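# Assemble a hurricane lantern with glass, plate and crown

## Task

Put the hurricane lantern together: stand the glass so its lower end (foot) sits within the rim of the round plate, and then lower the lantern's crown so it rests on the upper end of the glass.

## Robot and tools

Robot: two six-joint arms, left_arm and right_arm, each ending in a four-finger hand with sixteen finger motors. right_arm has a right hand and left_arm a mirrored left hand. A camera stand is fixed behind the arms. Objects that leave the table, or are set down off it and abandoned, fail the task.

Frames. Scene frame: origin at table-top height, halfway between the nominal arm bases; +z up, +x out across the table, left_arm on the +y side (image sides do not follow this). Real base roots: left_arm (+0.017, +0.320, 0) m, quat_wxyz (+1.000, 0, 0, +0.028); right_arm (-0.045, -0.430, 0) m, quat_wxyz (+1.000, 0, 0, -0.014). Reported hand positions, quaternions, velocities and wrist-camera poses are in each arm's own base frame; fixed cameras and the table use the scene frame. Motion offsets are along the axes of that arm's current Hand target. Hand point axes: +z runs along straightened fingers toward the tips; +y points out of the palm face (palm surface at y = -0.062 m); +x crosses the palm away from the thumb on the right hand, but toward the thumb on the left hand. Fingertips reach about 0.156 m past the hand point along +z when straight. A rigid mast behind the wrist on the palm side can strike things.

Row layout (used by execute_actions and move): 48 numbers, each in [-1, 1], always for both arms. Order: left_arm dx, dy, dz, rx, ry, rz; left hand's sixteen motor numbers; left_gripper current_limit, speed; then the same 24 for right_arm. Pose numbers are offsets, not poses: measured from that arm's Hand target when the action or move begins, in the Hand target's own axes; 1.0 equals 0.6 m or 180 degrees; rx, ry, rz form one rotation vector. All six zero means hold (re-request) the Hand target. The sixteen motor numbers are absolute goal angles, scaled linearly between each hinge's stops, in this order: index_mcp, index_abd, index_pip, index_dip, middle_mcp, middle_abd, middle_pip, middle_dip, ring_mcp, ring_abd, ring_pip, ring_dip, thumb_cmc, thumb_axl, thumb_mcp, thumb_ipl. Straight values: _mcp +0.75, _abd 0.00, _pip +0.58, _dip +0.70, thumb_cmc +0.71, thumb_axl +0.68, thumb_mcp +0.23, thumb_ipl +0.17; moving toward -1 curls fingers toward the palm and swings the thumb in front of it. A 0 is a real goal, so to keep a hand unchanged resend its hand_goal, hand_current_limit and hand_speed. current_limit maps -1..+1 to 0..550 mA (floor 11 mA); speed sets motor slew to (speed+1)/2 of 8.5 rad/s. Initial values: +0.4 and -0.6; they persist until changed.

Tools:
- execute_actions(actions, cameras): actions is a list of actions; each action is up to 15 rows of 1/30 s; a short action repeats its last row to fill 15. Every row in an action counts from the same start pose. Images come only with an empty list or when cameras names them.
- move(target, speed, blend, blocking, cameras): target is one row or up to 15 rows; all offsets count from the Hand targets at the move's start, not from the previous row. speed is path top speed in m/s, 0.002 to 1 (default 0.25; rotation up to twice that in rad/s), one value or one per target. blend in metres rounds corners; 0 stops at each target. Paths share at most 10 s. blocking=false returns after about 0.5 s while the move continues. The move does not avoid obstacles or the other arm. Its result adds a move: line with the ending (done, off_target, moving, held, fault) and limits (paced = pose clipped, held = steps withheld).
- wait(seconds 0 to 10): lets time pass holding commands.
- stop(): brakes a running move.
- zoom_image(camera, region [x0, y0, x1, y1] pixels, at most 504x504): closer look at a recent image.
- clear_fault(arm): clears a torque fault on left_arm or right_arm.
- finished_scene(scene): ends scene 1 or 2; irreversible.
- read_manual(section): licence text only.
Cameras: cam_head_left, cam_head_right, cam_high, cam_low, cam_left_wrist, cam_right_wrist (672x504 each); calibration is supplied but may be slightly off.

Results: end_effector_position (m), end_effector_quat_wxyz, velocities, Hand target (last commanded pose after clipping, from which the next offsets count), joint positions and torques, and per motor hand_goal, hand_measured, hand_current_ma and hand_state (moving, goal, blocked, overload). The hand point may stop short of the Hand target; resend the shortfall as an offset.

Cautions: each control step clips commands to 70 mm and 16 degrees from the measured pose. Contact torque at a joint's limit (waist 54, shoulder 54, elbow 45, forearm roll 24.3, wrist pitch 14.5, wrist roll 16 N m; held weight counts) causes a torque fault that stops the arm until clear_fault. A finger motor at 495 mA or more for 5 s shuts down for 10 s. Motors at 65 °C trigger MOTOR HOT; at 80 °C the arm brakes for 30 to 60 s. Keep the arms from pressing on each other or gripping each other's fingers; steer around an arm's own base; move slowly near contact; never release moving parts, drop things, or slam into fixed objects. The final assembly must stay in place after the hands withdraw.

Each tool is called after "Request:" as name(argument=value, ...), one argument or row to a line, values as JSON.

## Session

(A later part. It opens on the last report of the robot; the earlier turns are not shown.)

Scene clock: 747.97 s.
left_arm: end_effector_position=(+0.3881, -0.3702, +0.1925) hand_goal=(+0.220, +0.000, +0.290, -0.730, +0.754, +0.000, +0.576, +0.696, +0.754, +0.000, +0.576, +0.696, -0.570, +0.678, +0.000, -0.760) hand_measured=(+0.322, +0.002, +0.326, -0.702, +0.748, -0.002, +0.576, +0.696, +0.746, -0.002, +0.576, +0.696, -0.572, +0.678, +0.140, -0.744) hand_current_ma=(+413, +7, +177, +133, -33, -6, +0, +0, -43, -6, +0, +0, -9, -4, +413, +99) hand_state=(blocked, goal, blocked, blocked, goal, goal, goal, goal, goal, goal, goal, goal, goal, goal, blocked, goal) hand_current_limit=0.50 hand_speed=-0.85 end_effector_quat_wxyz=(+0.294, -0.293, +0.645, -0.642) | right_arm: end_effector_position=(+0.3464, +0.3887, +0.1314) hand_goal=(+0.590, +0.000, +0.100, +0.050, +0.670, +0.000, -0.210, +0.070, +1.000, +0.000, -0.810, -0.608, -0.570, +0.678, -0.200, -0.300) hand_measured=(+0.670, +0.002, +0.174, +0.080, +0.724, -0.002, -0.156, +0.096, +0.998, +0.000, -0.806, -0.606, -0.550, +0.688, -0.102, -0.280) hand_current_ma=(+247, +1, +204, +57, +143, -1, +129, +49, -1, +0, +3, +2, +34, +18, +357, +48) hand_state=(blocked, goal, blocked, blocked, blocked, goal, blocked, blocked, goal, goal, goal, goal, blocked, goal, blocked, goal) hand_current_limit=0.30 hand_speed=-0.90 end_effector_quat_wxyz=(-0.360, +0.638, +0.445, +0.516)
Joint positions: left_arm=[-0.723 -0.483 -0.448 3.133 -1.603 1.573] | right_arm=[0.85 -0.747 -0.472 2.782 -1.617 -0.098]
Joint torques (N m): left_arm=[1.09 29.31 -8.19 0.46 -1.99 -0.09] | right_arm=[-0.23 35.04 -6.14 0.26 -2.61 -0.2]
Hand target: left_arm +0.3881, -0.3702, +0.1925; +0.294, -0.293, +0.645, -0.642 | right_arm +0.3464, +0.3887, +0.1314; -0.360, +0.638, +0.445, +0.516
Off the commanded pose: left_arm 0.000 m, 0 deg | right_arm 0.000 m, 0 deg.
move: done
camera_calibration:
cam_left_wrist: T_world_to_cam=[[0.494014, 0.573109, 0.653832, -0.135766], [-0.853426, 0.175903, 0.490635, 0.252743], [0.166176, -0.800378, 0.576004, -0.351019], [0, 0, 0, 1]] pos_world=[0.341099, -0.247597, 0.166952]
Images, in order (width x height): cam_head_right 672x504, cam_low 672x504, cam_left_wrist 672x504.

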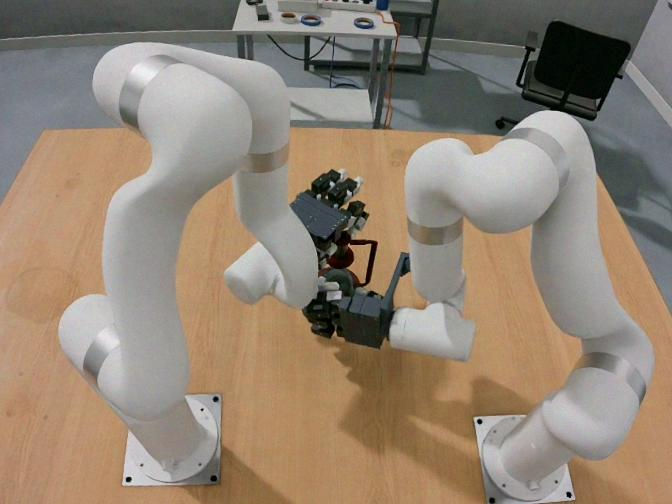

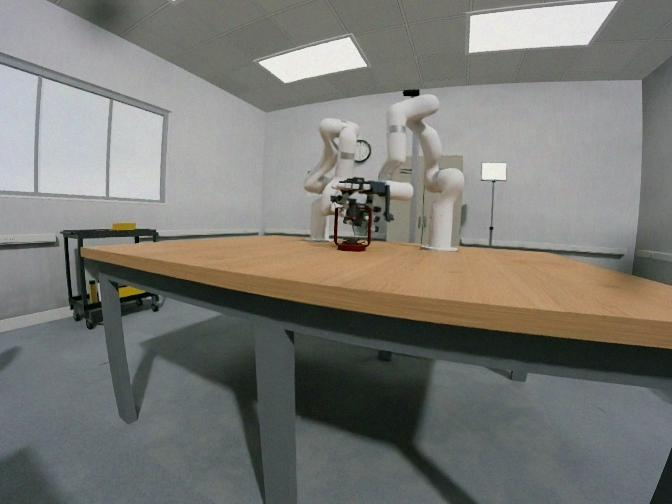

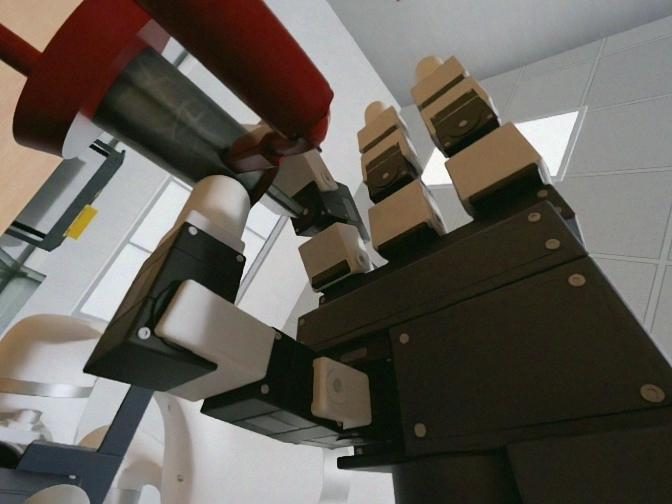

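Request:
move(
  target=[
    [0,-0.025,0,0,0,0,0.22,0,0.29,-0.73,0.754,0,0.576,0.696,0.754,0,0.576,0.696,-0.571,0.678,0.0,-0.76,0.6,-0.85,0,0,0,0,0,0,0.589,0,0.1,0.05,0.67,0,-0.21,0.07,1.0,0,-0.81,-0.609,-0.571,0.678,-0.2,-0.3,0.3,-0.9],
  ],
  speed=0.015,
  cameras=["cam_left_wrist","cam_low"],
)

Request:
zoom_image(
  camera="cam_left_wrist",
  region=[100, 0, 400, 300],
)

Request:
zoom_image(
  camera="cam_low",
  region=[322, 190, 382, 250],
)

Scene clock: 759.53 s.
left_arm: end_effector_position=(+0.3881, -0.3702, +0.2075) hand_goal=(+0.220, +0.000, +0.290, -0.730, +0.754, +0.000, +0.576, +0.696, +0.754, +0.000, +0.576, +0.696, -0.570, +0.678, +0.000, -0.760) hand_measured=(+0.304, +0.002, +0.346, -0.680, +0.748, -0.002, +0.576, +0.696, +0.746, -0.002, +0.576, +0.696, -0.572, +0.678, +0.140, -0.728) hand_current_ma=(+440, +9, +267, +246, -33, -6, +0, +0, -43, -6, +0, +0, -9, -4, +440, +208) hand_state=(blocked, goal, blocked, blocked, goal, goal, goal, goal, goal, goal, goal, goal, goal, goal, blocked, blocked) hand_current_limit=0.60 hand_speed=-0.85 end_effector_quat_wxyz=(+0.294, -0.293, +0.645, -0.642) | right_arm: end_effector_position=(+0.3464, +0.3887, +0.1314) hand_goal=(+0.590, +0.000, +0.100, +0.050, +0.670, +0.000, -0.210, +0.070, +1.000, +0.000, -0.810, -0.608, -0.570, +0.678, -0.200, -0.300) hand_measured=(+0.670, +0.002, +0.174, +0.080, +0.724, -0.002, -0.156, +0.096, +0.998, +0.000, -0.806, -0.606, -0.550, +0.688, -0.102, -0.280) hand_current_ma=(+247, +1, +204, +57, +143, -1, +129, +49, -1, +0, +3, +2, +34, +18, +357, +48) hand_state=(blocked, goal, blocked, blocked, blocked, goal, blocked, blocked, goal, goal, goal, goal, blocked, goal, blocked, goal) hand_current_limit=0.30 hand_speed=-0.90 end_effector_quat_wxyz=(-0.360, +0.638, +0.445, +0.516)
Joint positions: left_arm=[-0.723 -0.432 -0.438 3.133 -1.561 1.573] | right_arm=[0.85 -0.747 -0.472 2.782 -1.617 -0.098]
Joint torques (N m): left_arm=[-1.58 32.57 -9.55 0.28 -2.37 -0.15] | right_arm=[2.19 34.85 -6.66 0.63 -2.66 -0.21]
Hand target: left_arm +0.3881, -0.3702, +0.2075; +0.294, -0.293, +0.645, -0.642 | right_arm +0.3464, +0.3887, +0.1314; -0.360, +0.638, +0.445, +0.516
Off the commanded pose: left_arm 0.000 m, 0 deg | right_arm 0.000 m, 0 deg.
move: done
camera_calibration:
cam_left_wrist: T_world_to_cam=[[0.493958, 0.57312, 0.653865, -0.145501], [-0.853458, 0.175865, 0.490592, 0.245411], [0.166176, -0.800378, 0.576004, -0.359739], [0, 0, 0, 1]] pos_world=[0.341099, -0.247697, 0.181952]
Images, in order (width x height): cam_low 672x504, cam_left_wrist 672x504.

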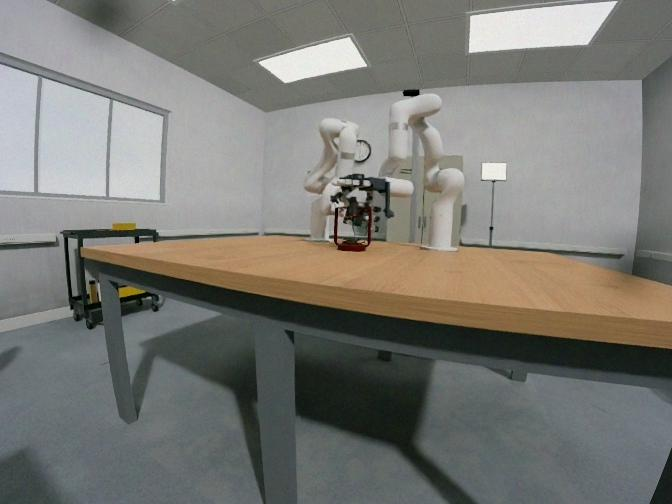

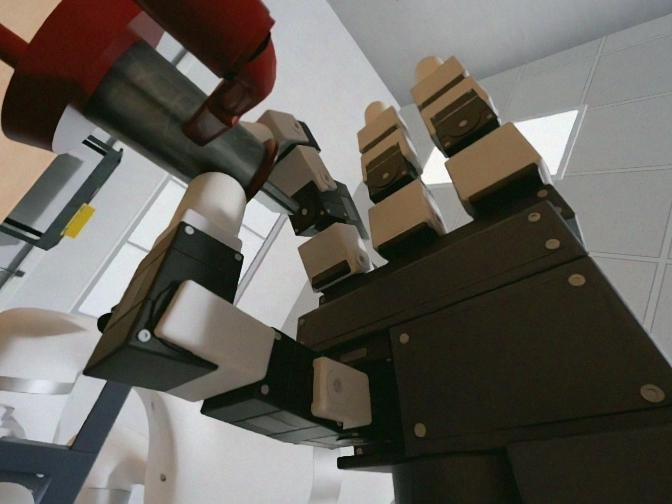

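Scaled by 1.680.

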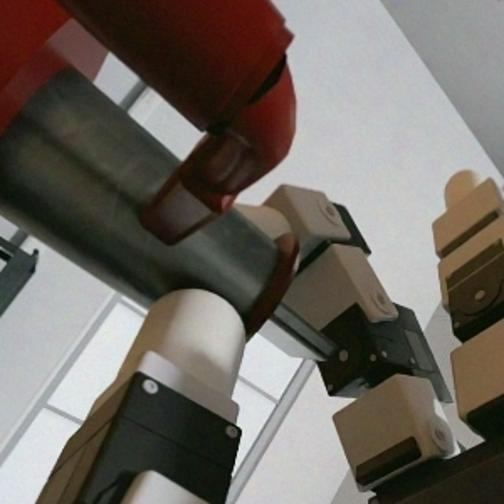

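Scaled by 8.400.

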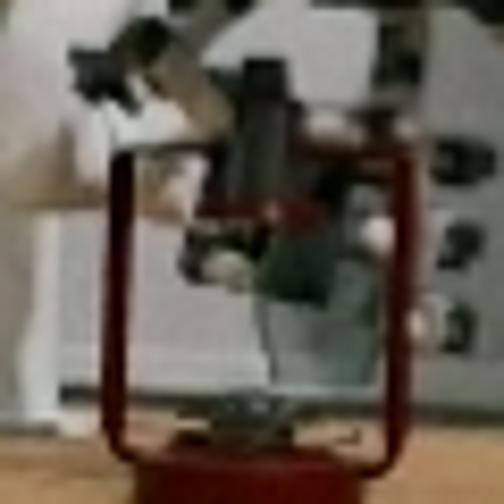

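Request:
move(
  target=[
    [0,-0.0367,0,0,0,0,0.22,0,0.29,-0.73,0.754,0,0.576,0.696,0.754,0,0.576,0.696,-0.571,0.678,0.0,-0.76,0.6,-0.85,0,0,0,0,0,0,0.589,0,0.1,0.05,0.67,0,-0.21,0.07,1.0,0,-0.81,-0.609,-0.571,0.678,-0.2,-0.3,0.3,-0.9],
  ],
  speed=0.015,
  cameras=["cam_left_wrist","cam_low"],
)

Request:
zoom_image(
  camera="cam_left_wrist",
  region=[100, 0, 400, 300],
)

Request:
zoom_image(
  camera="cam_low",
  region=[322, 190, 382, 250],
)

Scene clock: 772.13 s.
left_arm: end_effector_position=(+0.3881, -0.3703, +0.2295) hand_goal=(+0.220, +0.000, +0.290, -0.730, +0.754, +0.000, +0.576, +0.696, +0.754, +0.000, +0.576, +0.696, -0.570, +0.678, +0.000, -0.760) hand_measured=(+0.292, +0.002, +0.358, -0.658, +0.748, -0.002, +0.576, +0.696, +0.746, -0.002, +0.576, +0.696, -0.572, +0.678, +0.142, -0.712) hand_current_ma=(+369, +9, +332, +356, -33, -6, +0, +0, -43, -6, +0, +0, -9, -4, +440, +311) hand_state=(blocked, goal, blocked, blocked, goal, goal, goal, goal, goal, goal, goal, goal, goal, goal, blocked, blocked) hand_current_limit=0.60 hand_speed=-0.85 end_effector_quat_wxyz=(+0.294, -0.293, +0.645, -0.642) | right_arm: end_effector_position=(+0.3464, +0.3887, +0.1314) hand_goal=(+0.590, +0.000, +0.100, +0.050, +0.670, +0.000, -0.210, +0.070, +1.000, +0.000, -0.810, -0.608, -0.570, +0.678, -0.200, -0.300) hand_measured=(+0.670, +0.002, +0.174, +0.080, +0.724, -0.002, -0.156, +0.096, +0.998, +0.000, -0.806, -0.606, -0.550, +0.688, -0.102, -0.280) hand_current_ma=(+247, +1, +204, +57, +143, -1, +129, +49, -1, +0, +3, +2, +34, +18, +358, +48) hand_state=(blocked, goal, blocked, blocked, blocked, goal, blocked, blocked, goal, goal, goal, goal, blocked, goal, blocked, goal) hand_current_limit=0.30 hand_speed=-0.90 end_effector_quat_wxyz=(-0.360, +0.638, +0.445, +0.516)
Joint positions: left_arm=[-0.723 -0.357 -0.428 3.133 -1.496 1.574] | right_arm=[0.85 -0.747 -0.472 2.782 -1.617 -0.098]
Joint torques (N m): left_arm=[-0.28 34.94 -11.87 0.16 -3.13 -0.42] | right_arm=[1.35 34.99 -6.13 1.08 -2.63 -0.12]
Hand target: left_arm +0.3881, -0.3703, +0.2296; +0.294, -0.293, +0.645, -0.642 | right_arm +0.3464, +0.3887, +0.1314; -0.360, +0.638, +0.445, +0.516
Off the commanded pose: left_arm 0.000 m, 0 deg | right_arm 0.000 m, 0 deg.
move: done
camera_calibration:
cam_left_wrist: T_world_to_cam=[[0.493958, 0.57312, 0.653865, -0.159828], [-0.853458, 0.175865, 0.490592, 0.234635], [0.166176, -0.800378, 0.576004, -0.372491], [0, 0, 0, 1]] pos_world=[0.341099, -0.247797, 0.203952]
Images, in order (width x height): cam_low 672x504, cam_left_wrist 672x504.

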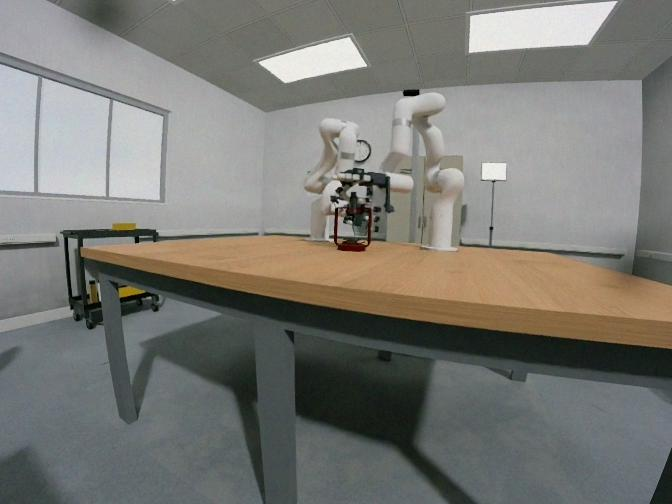

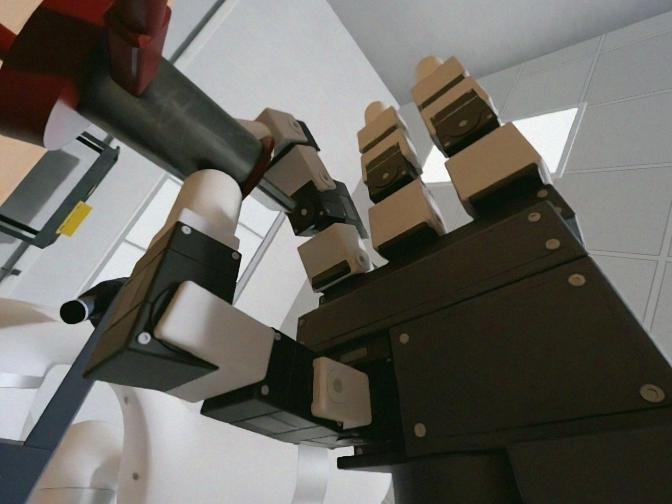

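Scaled by 1.680.

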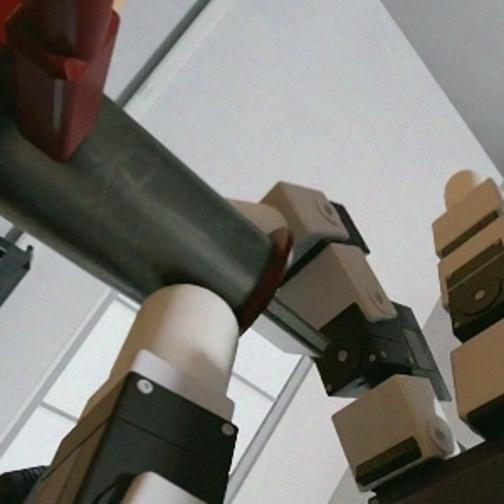

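Scaled by 8.400.

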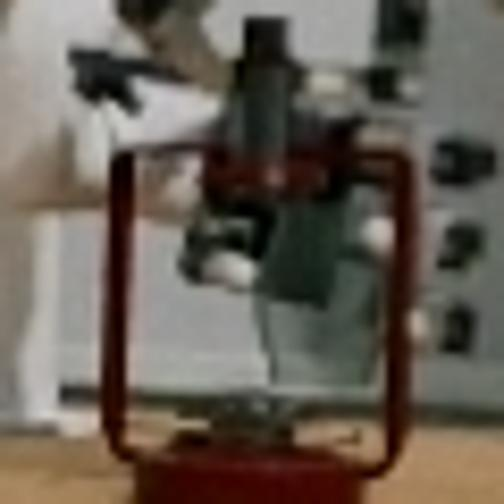

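Request:
zoom_image(
  camera="cam_low",
  region=[335, 190, 375, 230],
)

Scaled by 12.600.

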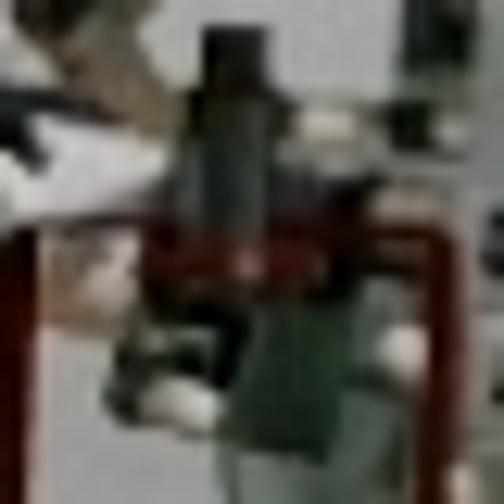

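Request:
move(
  target=[
    [0,0,0,0,0,0,0.22,0,0.29,-0.73,0.754,0,0.576,0.696,0.754,0,0.576,0.696,-0.571,0.678,0.0,-0.76,0.6,-0.85,0.0082,0.1098,0.0383,0,0,0,0.589,0,0.1,0.05,0.67,0,-0.21,0.07,1.0,0,-0.81,-0.609,-0.571,0.678,-0.2,-0.3,0.3,-0.9],
  ],
  speed=0.03,
  cameras=["all"],
)

Request:
zoom_image(
  camera="cam_right_wrist",
  region=[300, 30, 550, 280],
)

Request:
zoom_image(
  camera="cam_low",
  region=[327, 200, 377, 250],
)

Request:
zoom_image(
  camera="cam_high",
  region=[300, 240, 370, 310],
)

Request:
zoom_image(
  camera="cam_head_right",
  region=[300, 220, 380, 300],
)

Scene clock: 815.37 s.
left_arm: end_effector_position=(+0.3881, -0.3703, +0.2296) hand_goal=(+0.220, +0.000, +0.290, -0.730, +0.754, +0.000, +0.576, +0.696, +0.754, +0.000, +0.576, +0.696, -0.570, +0.678, +0.000, -0.760) hand_measured=(+0.292, +0.002, +0.358, -0.658, +0.748, -0.002, +0.576, +0.696, +0.746, -0.002, +0.576, +0.696, -0.572, +0.678, +0.142, -0.712) hand_current_ma=(+369, +9, +333, +357, -33, -6, +0, +0, -43, -6, +0, +0, -9, -4, +440, +311) hand_state=(blocked, goal, blocked, blocked, goal, goal, goal, goal, goal, goal, goal, goal, goal, goal, blocked, blocked) hand_current_limit=0.60 hand_speed=-0.85 end_effector_quat_wxyz=(+0.294, -0.293, +0.645, -0.642) | right_arm: end_effector_position=(+0.4163, +0.3880, +0.1314) hand_goal=(+0.590, +0.000, +0.100, +0.050, +0.670, +0.000, -0.210, +0.070, +1.000, +0.000, -0.810, -0.608, -0.570, +0.678, -0.200, -0.300) hand_measured=(+0.670, +0.002, +0.174, +0.080, +0.724, -0.002, -0.156, +0.096, +0.998, +0.000, -0.806, -0.606, -0.550, +0.688, -0.102, -0.280) hand_current_ma=(+247, +1, +204, +57, +143, -1, +129, +49, -1, +0, +3, +2, +34, +18, +357, +48) hand_state=(blocked, goal, blocked, blocked, blocked, goal, blocked, blocked, goal, goal, goal, goal, blocked, goal, blocked, goal) hand_current_limit=0.30 hand_speed=-0.90 end_effector_quat_wxyz=(-0.360, +0.638, +0.445, +0.516)
Joint positions: left_arm=[-0.723 -0.356 -0.428 3.133 -1.496 1.574] | right_arm=[0.695 -0.765 -0.59 2.63 -1.513 -0.088]
Joint torques (N m): left_arm=[-1.04 34.09 -12.23 0.19 -3.22 -0.46] | right_arm=[0.64 37.79 -8.9 -0.55 -2.74 -0.07]
Hand target: left_arm +0.3881, -0.3703, +0.2296; +0.294, -0.293, +0.645, -0.642 | right_arm +0.4163, +0.3880, +0.1314; -0.360, +0.638, +0.445, +0.516
Off the commanded pose: left_arm 0.000 m, 0 deg | right_arm 0.000 m, 0 deg.
move: done
camera_calibration:
cam_left_wrist: T_world_to_cam=[[0.493955, 0.573133, 0.653856, -0.159888], [-0.853481, 0.175973, 0.490514, 0.234636], [0.166069, -0.800345, 0.57608, -0.37252], [0, 0, 0, 1]] pos_world=[0.341099, -0.247797, 0.204053]
cam_right_wrist: T_world_to_cam=[[0.521681, -0.384896, -0.761383, 0.0614946], [-0.788094, -0.559204, -0.257293, 0.530174], [-0.326737, 0.734266, -0.59506, 0.0509434], [0, 0, 0, 1]] pos_world=[0.402391, 0.282738, 0.213545]

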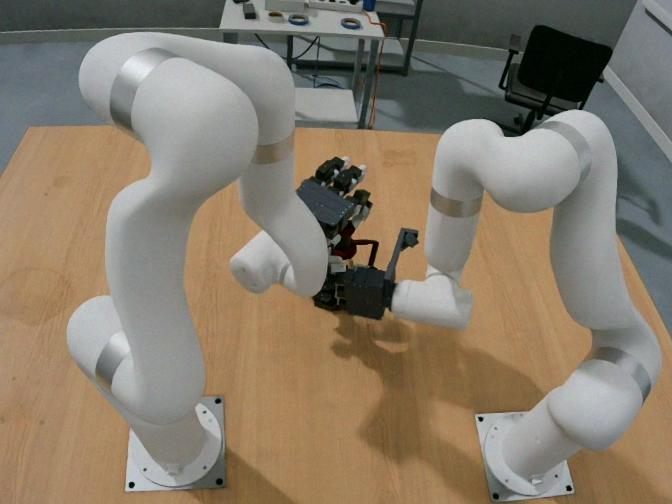

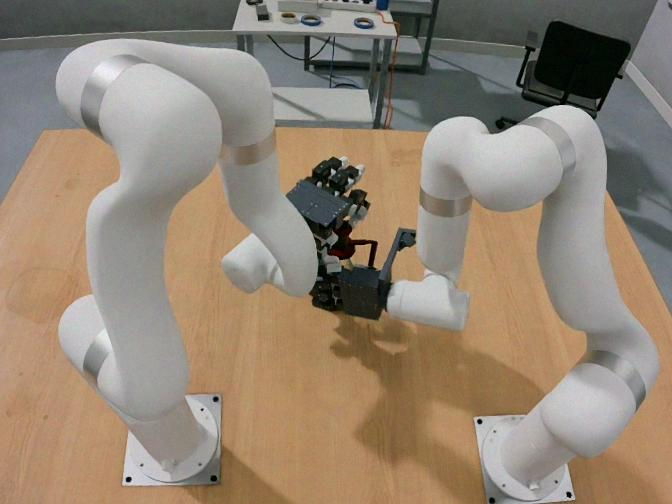

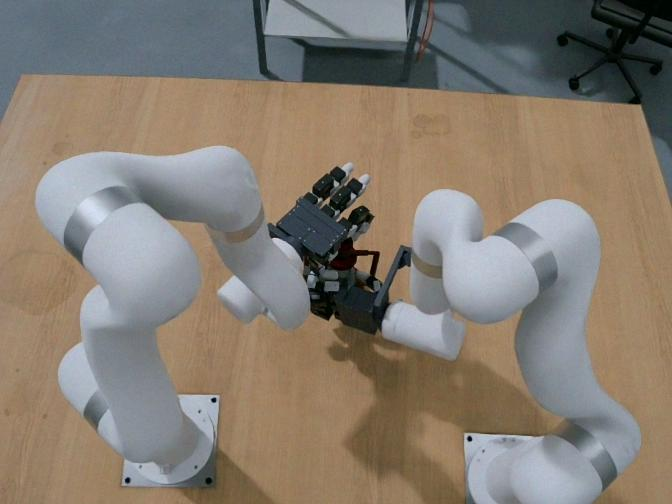

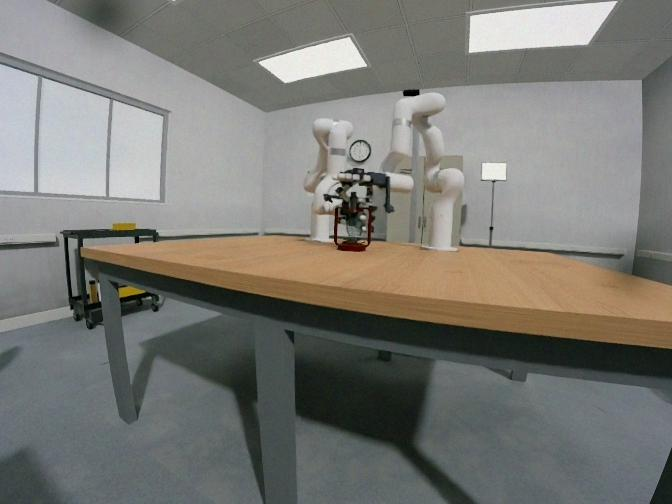

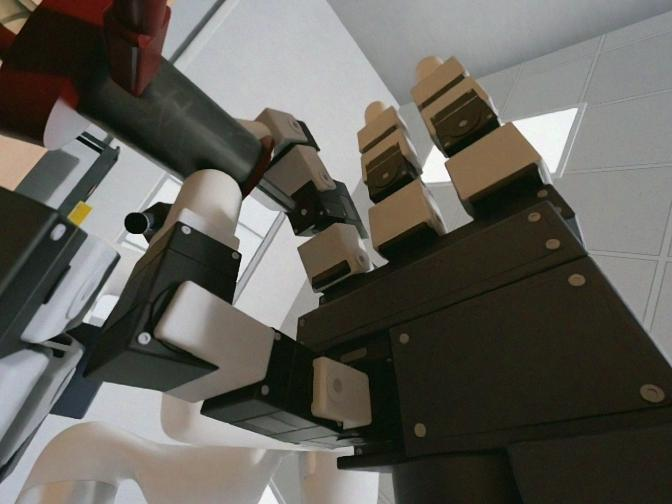

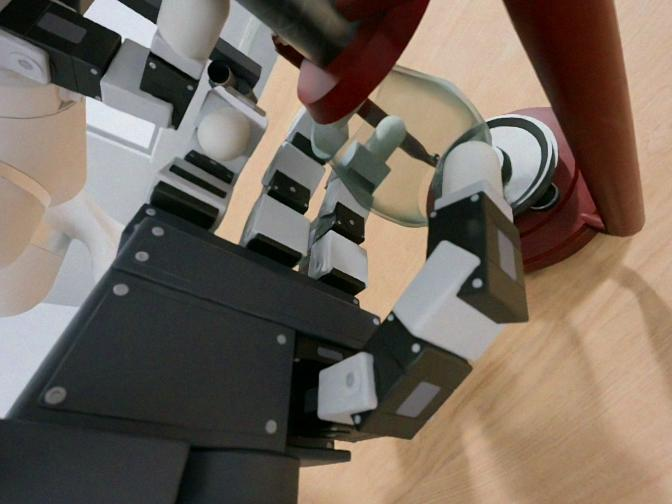

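Scaled by 2.016.

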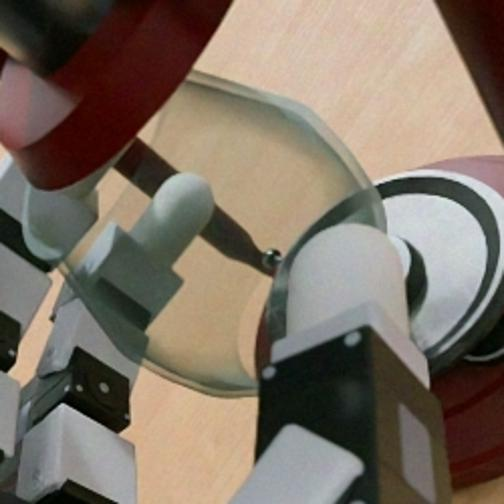

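Scaled by 10.080.

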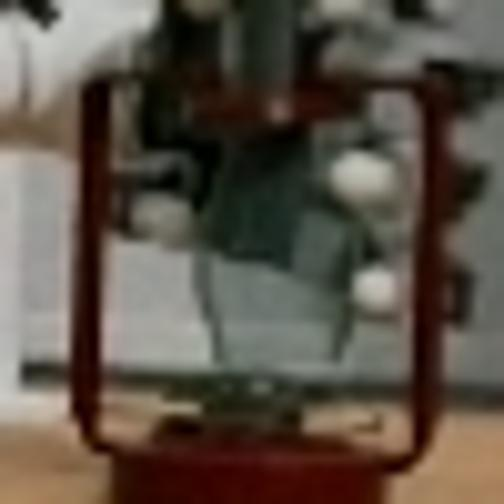

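Scaled by 7.200.

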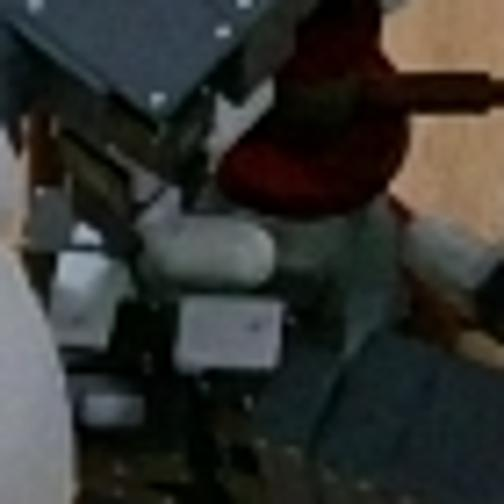

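Scaled by 6.300.

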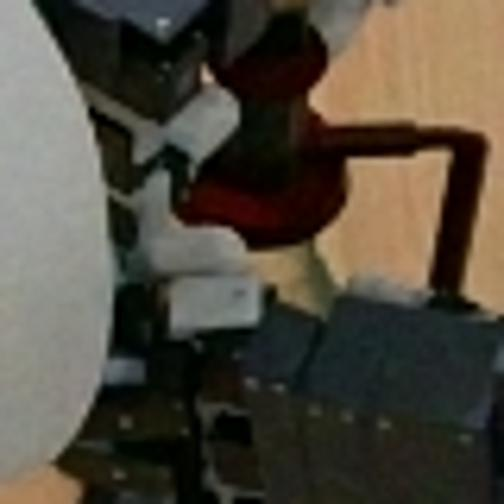

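Request:
zoom_image(
  camera="cam_right_wrist",
  region=[300, 50, 460, 240],
)

Request:
zoom_image(
  camera="cam_right_wrist",
  region=[400, 100, 580, 280],
)

Scaled by 2.653.

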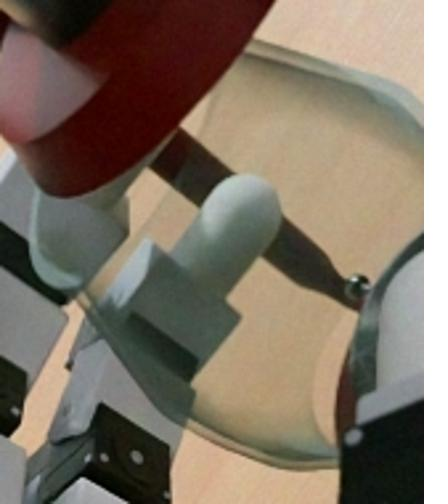

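Scaled by 2.800.

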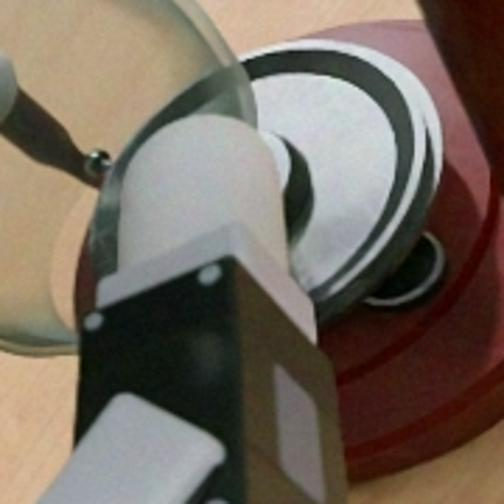

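Request:
zoom_image(
  camera="cam_low",
  region=[342, 215, 367, 240],
)

Request:
zoom_image(
  camera="cam_low",
  region=[335, 200, 375, 240],
)

Scaled by 20.160.

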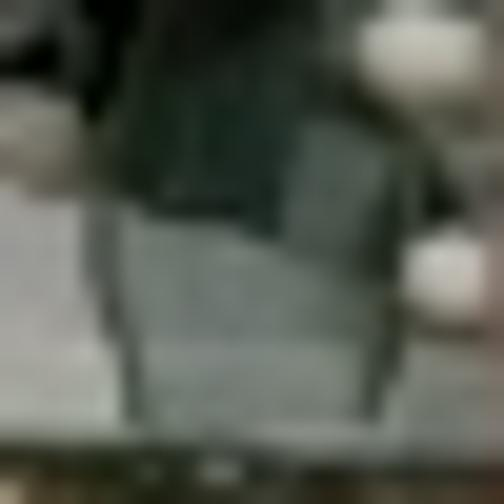

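Scaled by 12.600.

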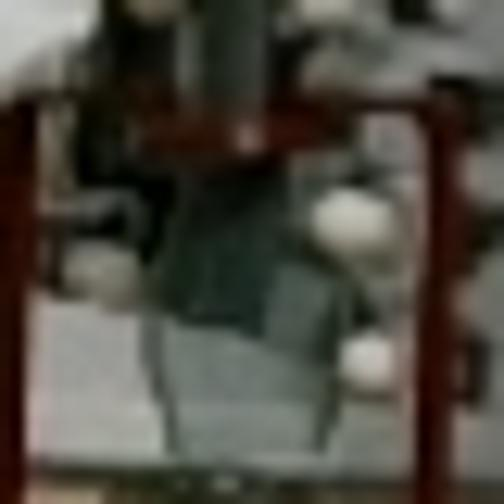

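Request:
move(
  target=[
    [0,0,0,0,0,0,0.22,0,0.29,-0.73,0.754,0,0.576,0.696,0.754,0,0.576,0.696,-0.571,0.678,0.0,-0.76,0.6,-0.85,0.0013,0.0332,0.0062,0,0,0,0.589,0,0.1,0.05,0.67,0,-0.21,0.07,1.0,0,-0.81,-0.609,-0.571,0.678,-0.2,-0.3,0.3,-0.9],
  ],
  speed=0.02,
  cameras=["all"],
)

Request:
zoom_image(
  camera="cam_right_wrist",
  region=[380, 60, 580, 260],
)

Request:
zoom_image(
  camera="cam_low",
  region=[342, 215, 367, 240],
)

Request:
zoom_image(
  camera="cam_low",
  region=[330, 200, 375, 252],
)

Request:
zoom_image(
  camera="cam_head_right",
  region=[320, 230, 370, 280],
)

Scene clock: 928.77 s.
left_arm: end_effector_position=(+0.3881, -0.3703, +0.2296) hand_goal=(+0.220, +0.000, +0.290, -0.730, +0.754, +0.000, +0.576, +0.696, +0.754, +0.000, +0.576, +0.696, -0.570, +0.678, +0.000, -0.760) hand_measured=(+0.292, +0.002, +0.358, -0.658, +0.748, -0.002, +0.576, +0.696, +0.746, -0.002, +0.576, +0.696, -0.572, +0.678, +0.142, -0.712) hand_current_ma=(+369, +9, +333, +357, -33, -6, +0, +0, -43, -6, +0, +0, -9, -4, +440, +311) hand_state=(blocked, goal, blocked, blocked, goal, goal, goal, goal, goal, goal, goal, goal, goal, goal, blocked, blocked) hand_current_limit=0.60 hand_speed=-0.85 end_effector_quat_wxyz=(+0.294, -0.293, +0.645, -0.642) | right_arm: end_effector_position=(+0.4363, +0.3846, +0.1314) hand_goal=(+0.590, +0.000, +0.100, +0.050, +0.670, +0.000, -0.210, +0.070, +1.000, +0.000, -0.810, -0.608, -0.570, +0.678, -0.200, -0.300) hand_measured=(+0.670, +0.002, +0.174, +0.080, +0.724, -0.002, -0.156, +0.096, +0.998, +0.000, -0.806, -0.606, -0.550, +0.688, -0.102, -0.280) hand_current_ma=(+247, +1, +204, +57, +143, -1, +129, +49, -1, +0, +3, +2, +34, +18, +358, +48) hand_state=(blocked, goal, blocked, blocked, blocked, goal, blocked, blocked, goal, goal, goal, goal, blocked, goal, blocked, goal) hand_current_limit=0.30 hand_speed=-0.90 end_effector_quat_wxyz=(-0.360, +0.638, +0.445, +0.516)
Joint positions: left_arm=[-0.723 -0.356 -0.428 3.133 -1.496 1.574] | right_arm=[0.652 -0.773 -0.623 2.587 -1.487 -0.08]
Joint torques (N m): left_arm=[-0.16 34.46 -12.36 0.28 -3.19 -0.52] | right_arm=[1.16 38.05 -9.08 -0.67 -2.69 0.02]
Hand target: left_arm +0.3881, -0.3703, +0.2296; +0.294, -0.293, +0.645, -0.642 | right_arm +0.4363, +0.3846, +0.1314; -0.360, +0.638, +0.445, +0.516
Off the commanded pose: left_arm 0.000 m, 0 deg | right_arm 0.000 m, 0 deg.
move: done
camera_calibration:
cam_left_wrist: T_world_to_cam=[[0.493955, 0.573133, 0.653856, -0.159888], [-0.853481, 0.175973, 0.490514, 0.234636], [0.166069, -0.800345, 0.57608, -0.37252], [0, 0, 0, 1]] pos_world=[0.341099, -0.247797, 0.204053]
cam_right_wrist: T_world_to_cam=[[0.521681, -0.384896, -0.761383, 0.0497908], [-0.788094, -0.559204, -0.257293, 0.54409], [-0.326737, 0.734266, -0.59506, 0.0599012], [0, 0, 0, 1]] pos_world=[0.422391, 0.279438, 0.213545]

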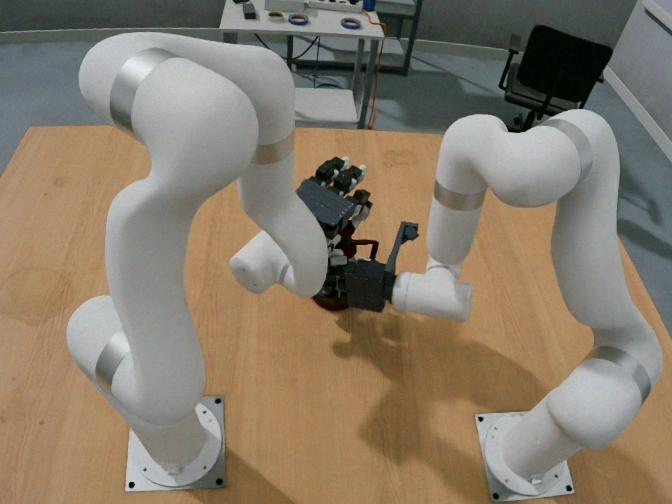

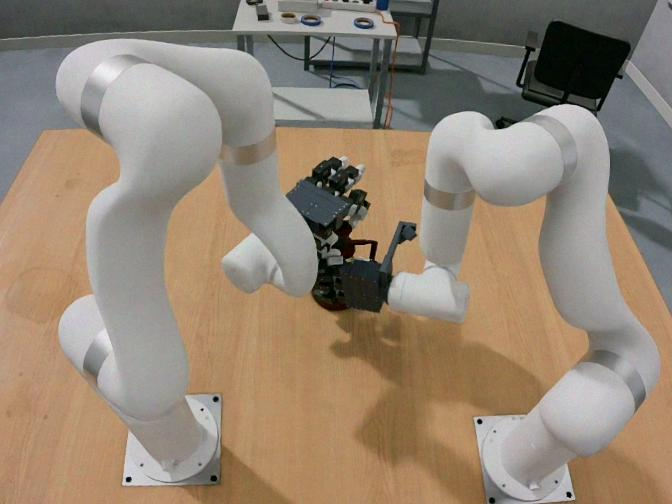

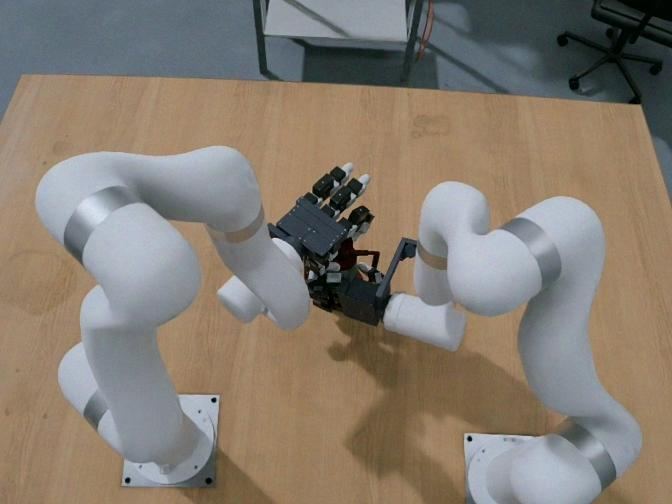

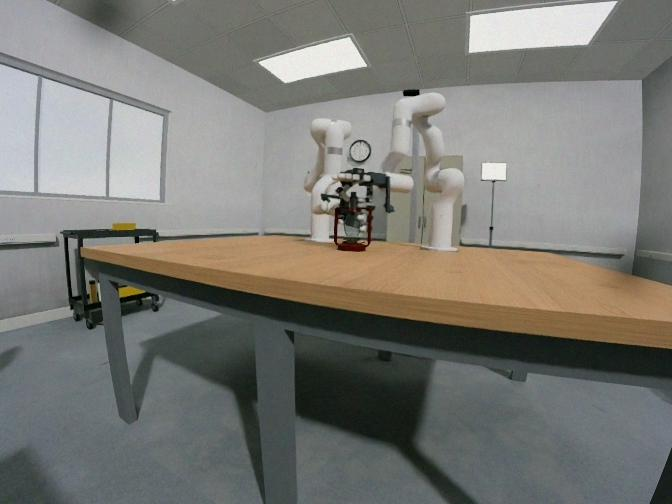

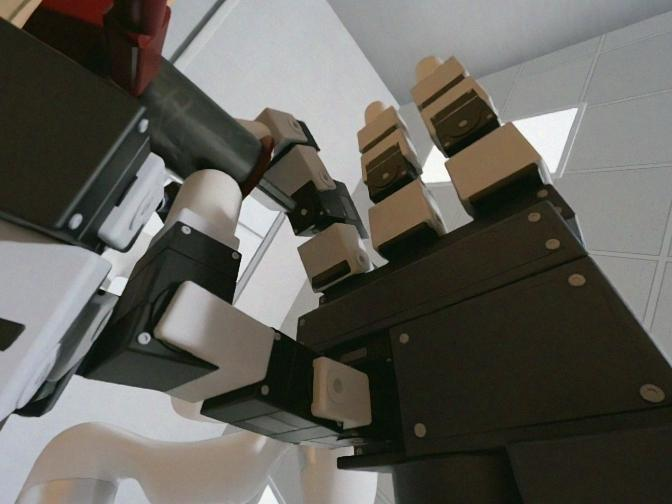

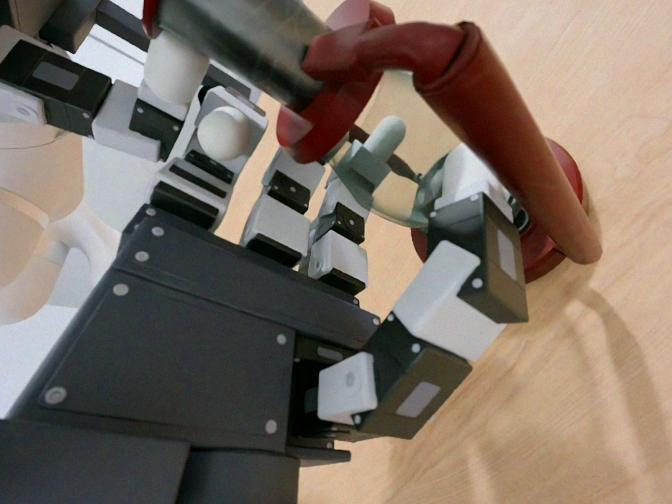

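Scaled by 2.520.

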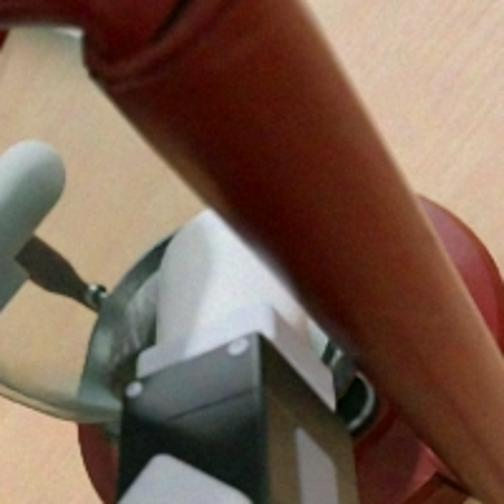

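Scaled by 20.160.

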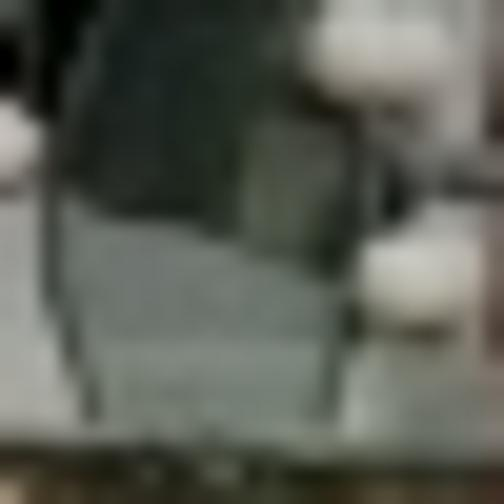

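Scaled by 9.692.

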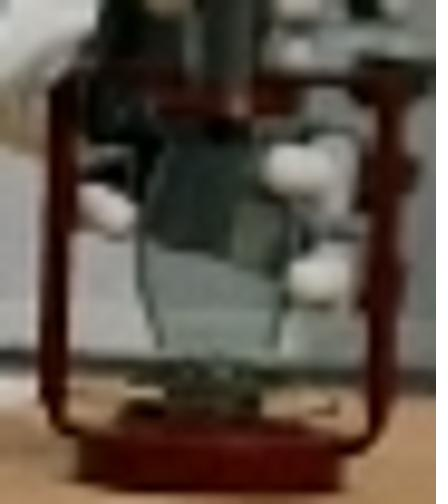

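Scaled by 10.080.

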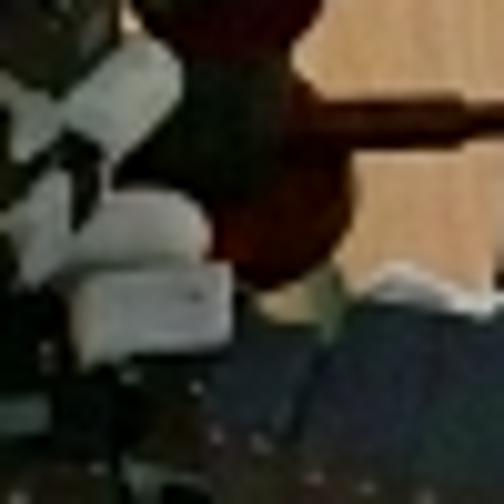

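Request:
zoom_image(
  camera="cam_low",
  region=[337, 228, 367, 252],
)

Scaled by 16.800.

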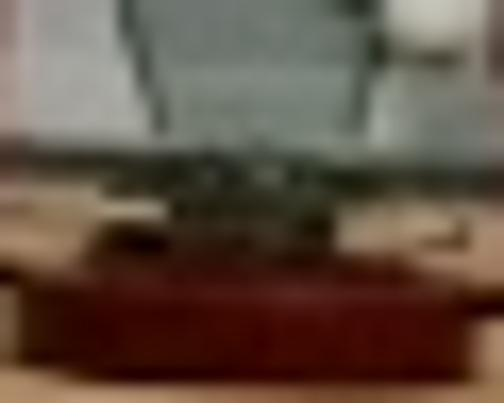

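Request:
move(
  target=[
    [0,0,0,0,0,0,0.22,0,0.29,-0.73,0.754,0,0.576,0.696,0.754,0,0.576,0.696,-0.571,0.678,0.0,-0.76,0.6,-0.85,-0.01304,0,0.00277,0,0,0,0.589,0,0.1,0.05,0.67,0,-0.21,0.07,1.0,0,-0.81,-0.609,-0.571,0.678,-0.2,-0.3,0.3,-0.9],
  ],
  speed=0.01,
  cameras=["cam_low","cam_right_wrist"],
)

Request:
zoom_image(
  camera="cam_low",
  region=[337, 222, 367, 252],
)

Request:
zoom_image(
  camera="cam_right_wrist",
  region=[320, 60, 520, 260],
)

Scene clock: 963.97 s.
left_arm: end_effector_position=(+0.3881, -0.3703, +0.2296) hand_goal=(+0.220, +0.000, +0.290, -0.730, +0.754, +0.000, +0.576, +0.696, +0.754, +0.000, +0.576, +0.696, -0.570, +0.678, +0.000, -0.760) hand_measured=(+0.292, +0.002, +0.358, -0.658, +0.748, -0.002, +0.576, +0.696, +0.746, -0.002, +0.576, +0.696, -0.572, +0.678, +0.142, -0.712) hand_current_ma=(+369, +9, +333, +357, -33, -6, +0, +0, -43, -6, +0, +0, -9, -4, +440, +311) hand_state=(blocked, goal, blocked, blocked, goal, goal, goal, goal, goal, goal, goal, goal, goal, goal, blocked, blocked) hand_current_limit=0.60 hand_speed=-0.85 end_effector_quat_wxyz=(+0.294, -0.293, +0.645, -0.642) | right_arm: end_effector_position=(+0.4363, +0.3846, +0.1234) hand_goal=(+0.590, +0.000, +0.100, +0.050, +0.670, +0.000, -0.210, +0.070, +1.000, +0.000, -0.810, -0.608, -0.570, +0.678, -0.200, -0.300) hand_measured=(+0.670, +0.002, +0.174, +0.080, +0.724, -0.002, -0.156, +0.096, +0.998, +0.000, -0.806, -0.606, -0.550, +0.688, -0.102, -0.280) hand_current_ma=(+247, +1, +204, +57, +143, -1, +129, +49, -1, +0, +3, +2, +34, +18, +358, +48) hand_state=(blocked, goal, blocked, blocked, blocked, goal, blocked, blocked, goal, goal, goal, goal, blocked, goal, blocked, goal) hand_current_limit=0.30 hand_speed=-0.90 end_effector_quat_wxyz=(-0.360, +0.638, +0.445, +0.516)
Joint positions: left_arm=[-0.723 -0.356 -0.428 3.133 -1.496 1.574] | right_arm=[0.652 -0.798 -0.632 2.588 -1.5 -0.088]
Joint torques (N m): left_arm=[-0.82 34.62 -12.51 0.44 -3.17 -0.36] | right_arm=[-0.5 36.99 -9.42 0.59 -3.16 -0.32]
Hand target: left_arm +0.3881, -0.3703, +0.2296; +0.294, -0.293, +0.645, -0.642 | right_arm +0.4363, +0.3846, +0.1234; -0.360, +0.638, +0.445, +0.516
Off the commanded pose: left_arm 0.000 m, 0 deg | right_arm 0.000 m, 0 deg.
move: done
camera_calibration:
cam_right_wrist: T_world_to_cam=[[0.521681, -0.384896, -0.761383, 0.0436476], [-0.788094, -0.559204, -0.257293, 0.542111], [-0.326737, 0.734266, -0.59506, 0.0551734], [0, 0, 0, 1]] pos_world=[0.422491, 0.279438, 0.205545]
Images, in order (width x height): cam_low 672x504, cam_right_wrist 672x504.

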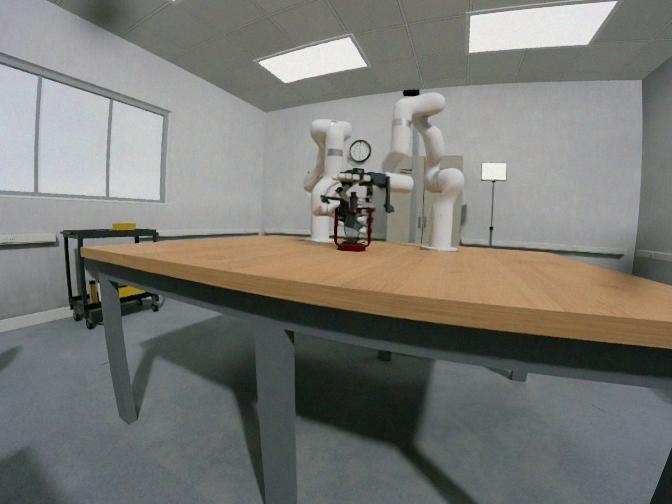

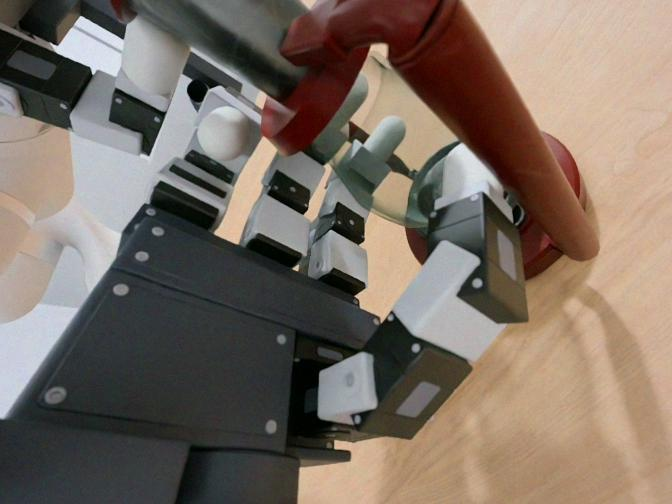

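Scaled by 16.800.

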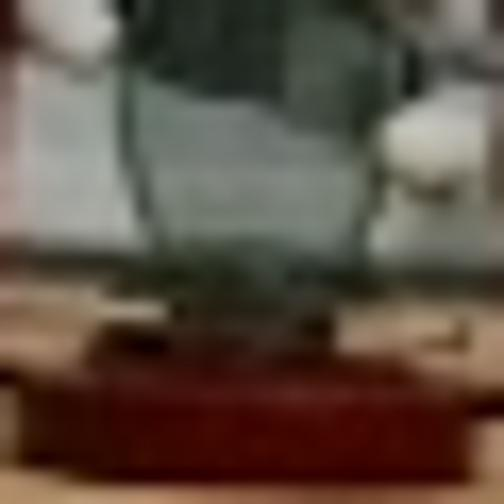

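Scaled by 2.520.

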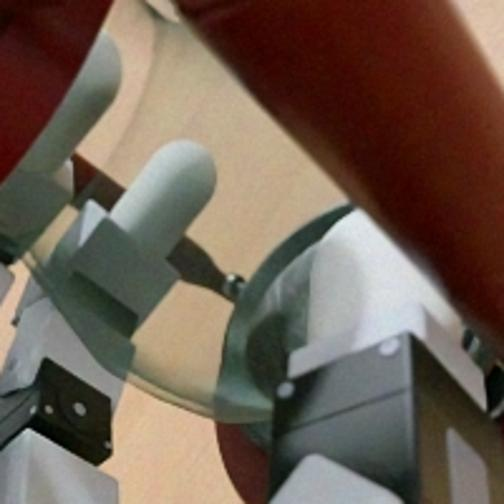

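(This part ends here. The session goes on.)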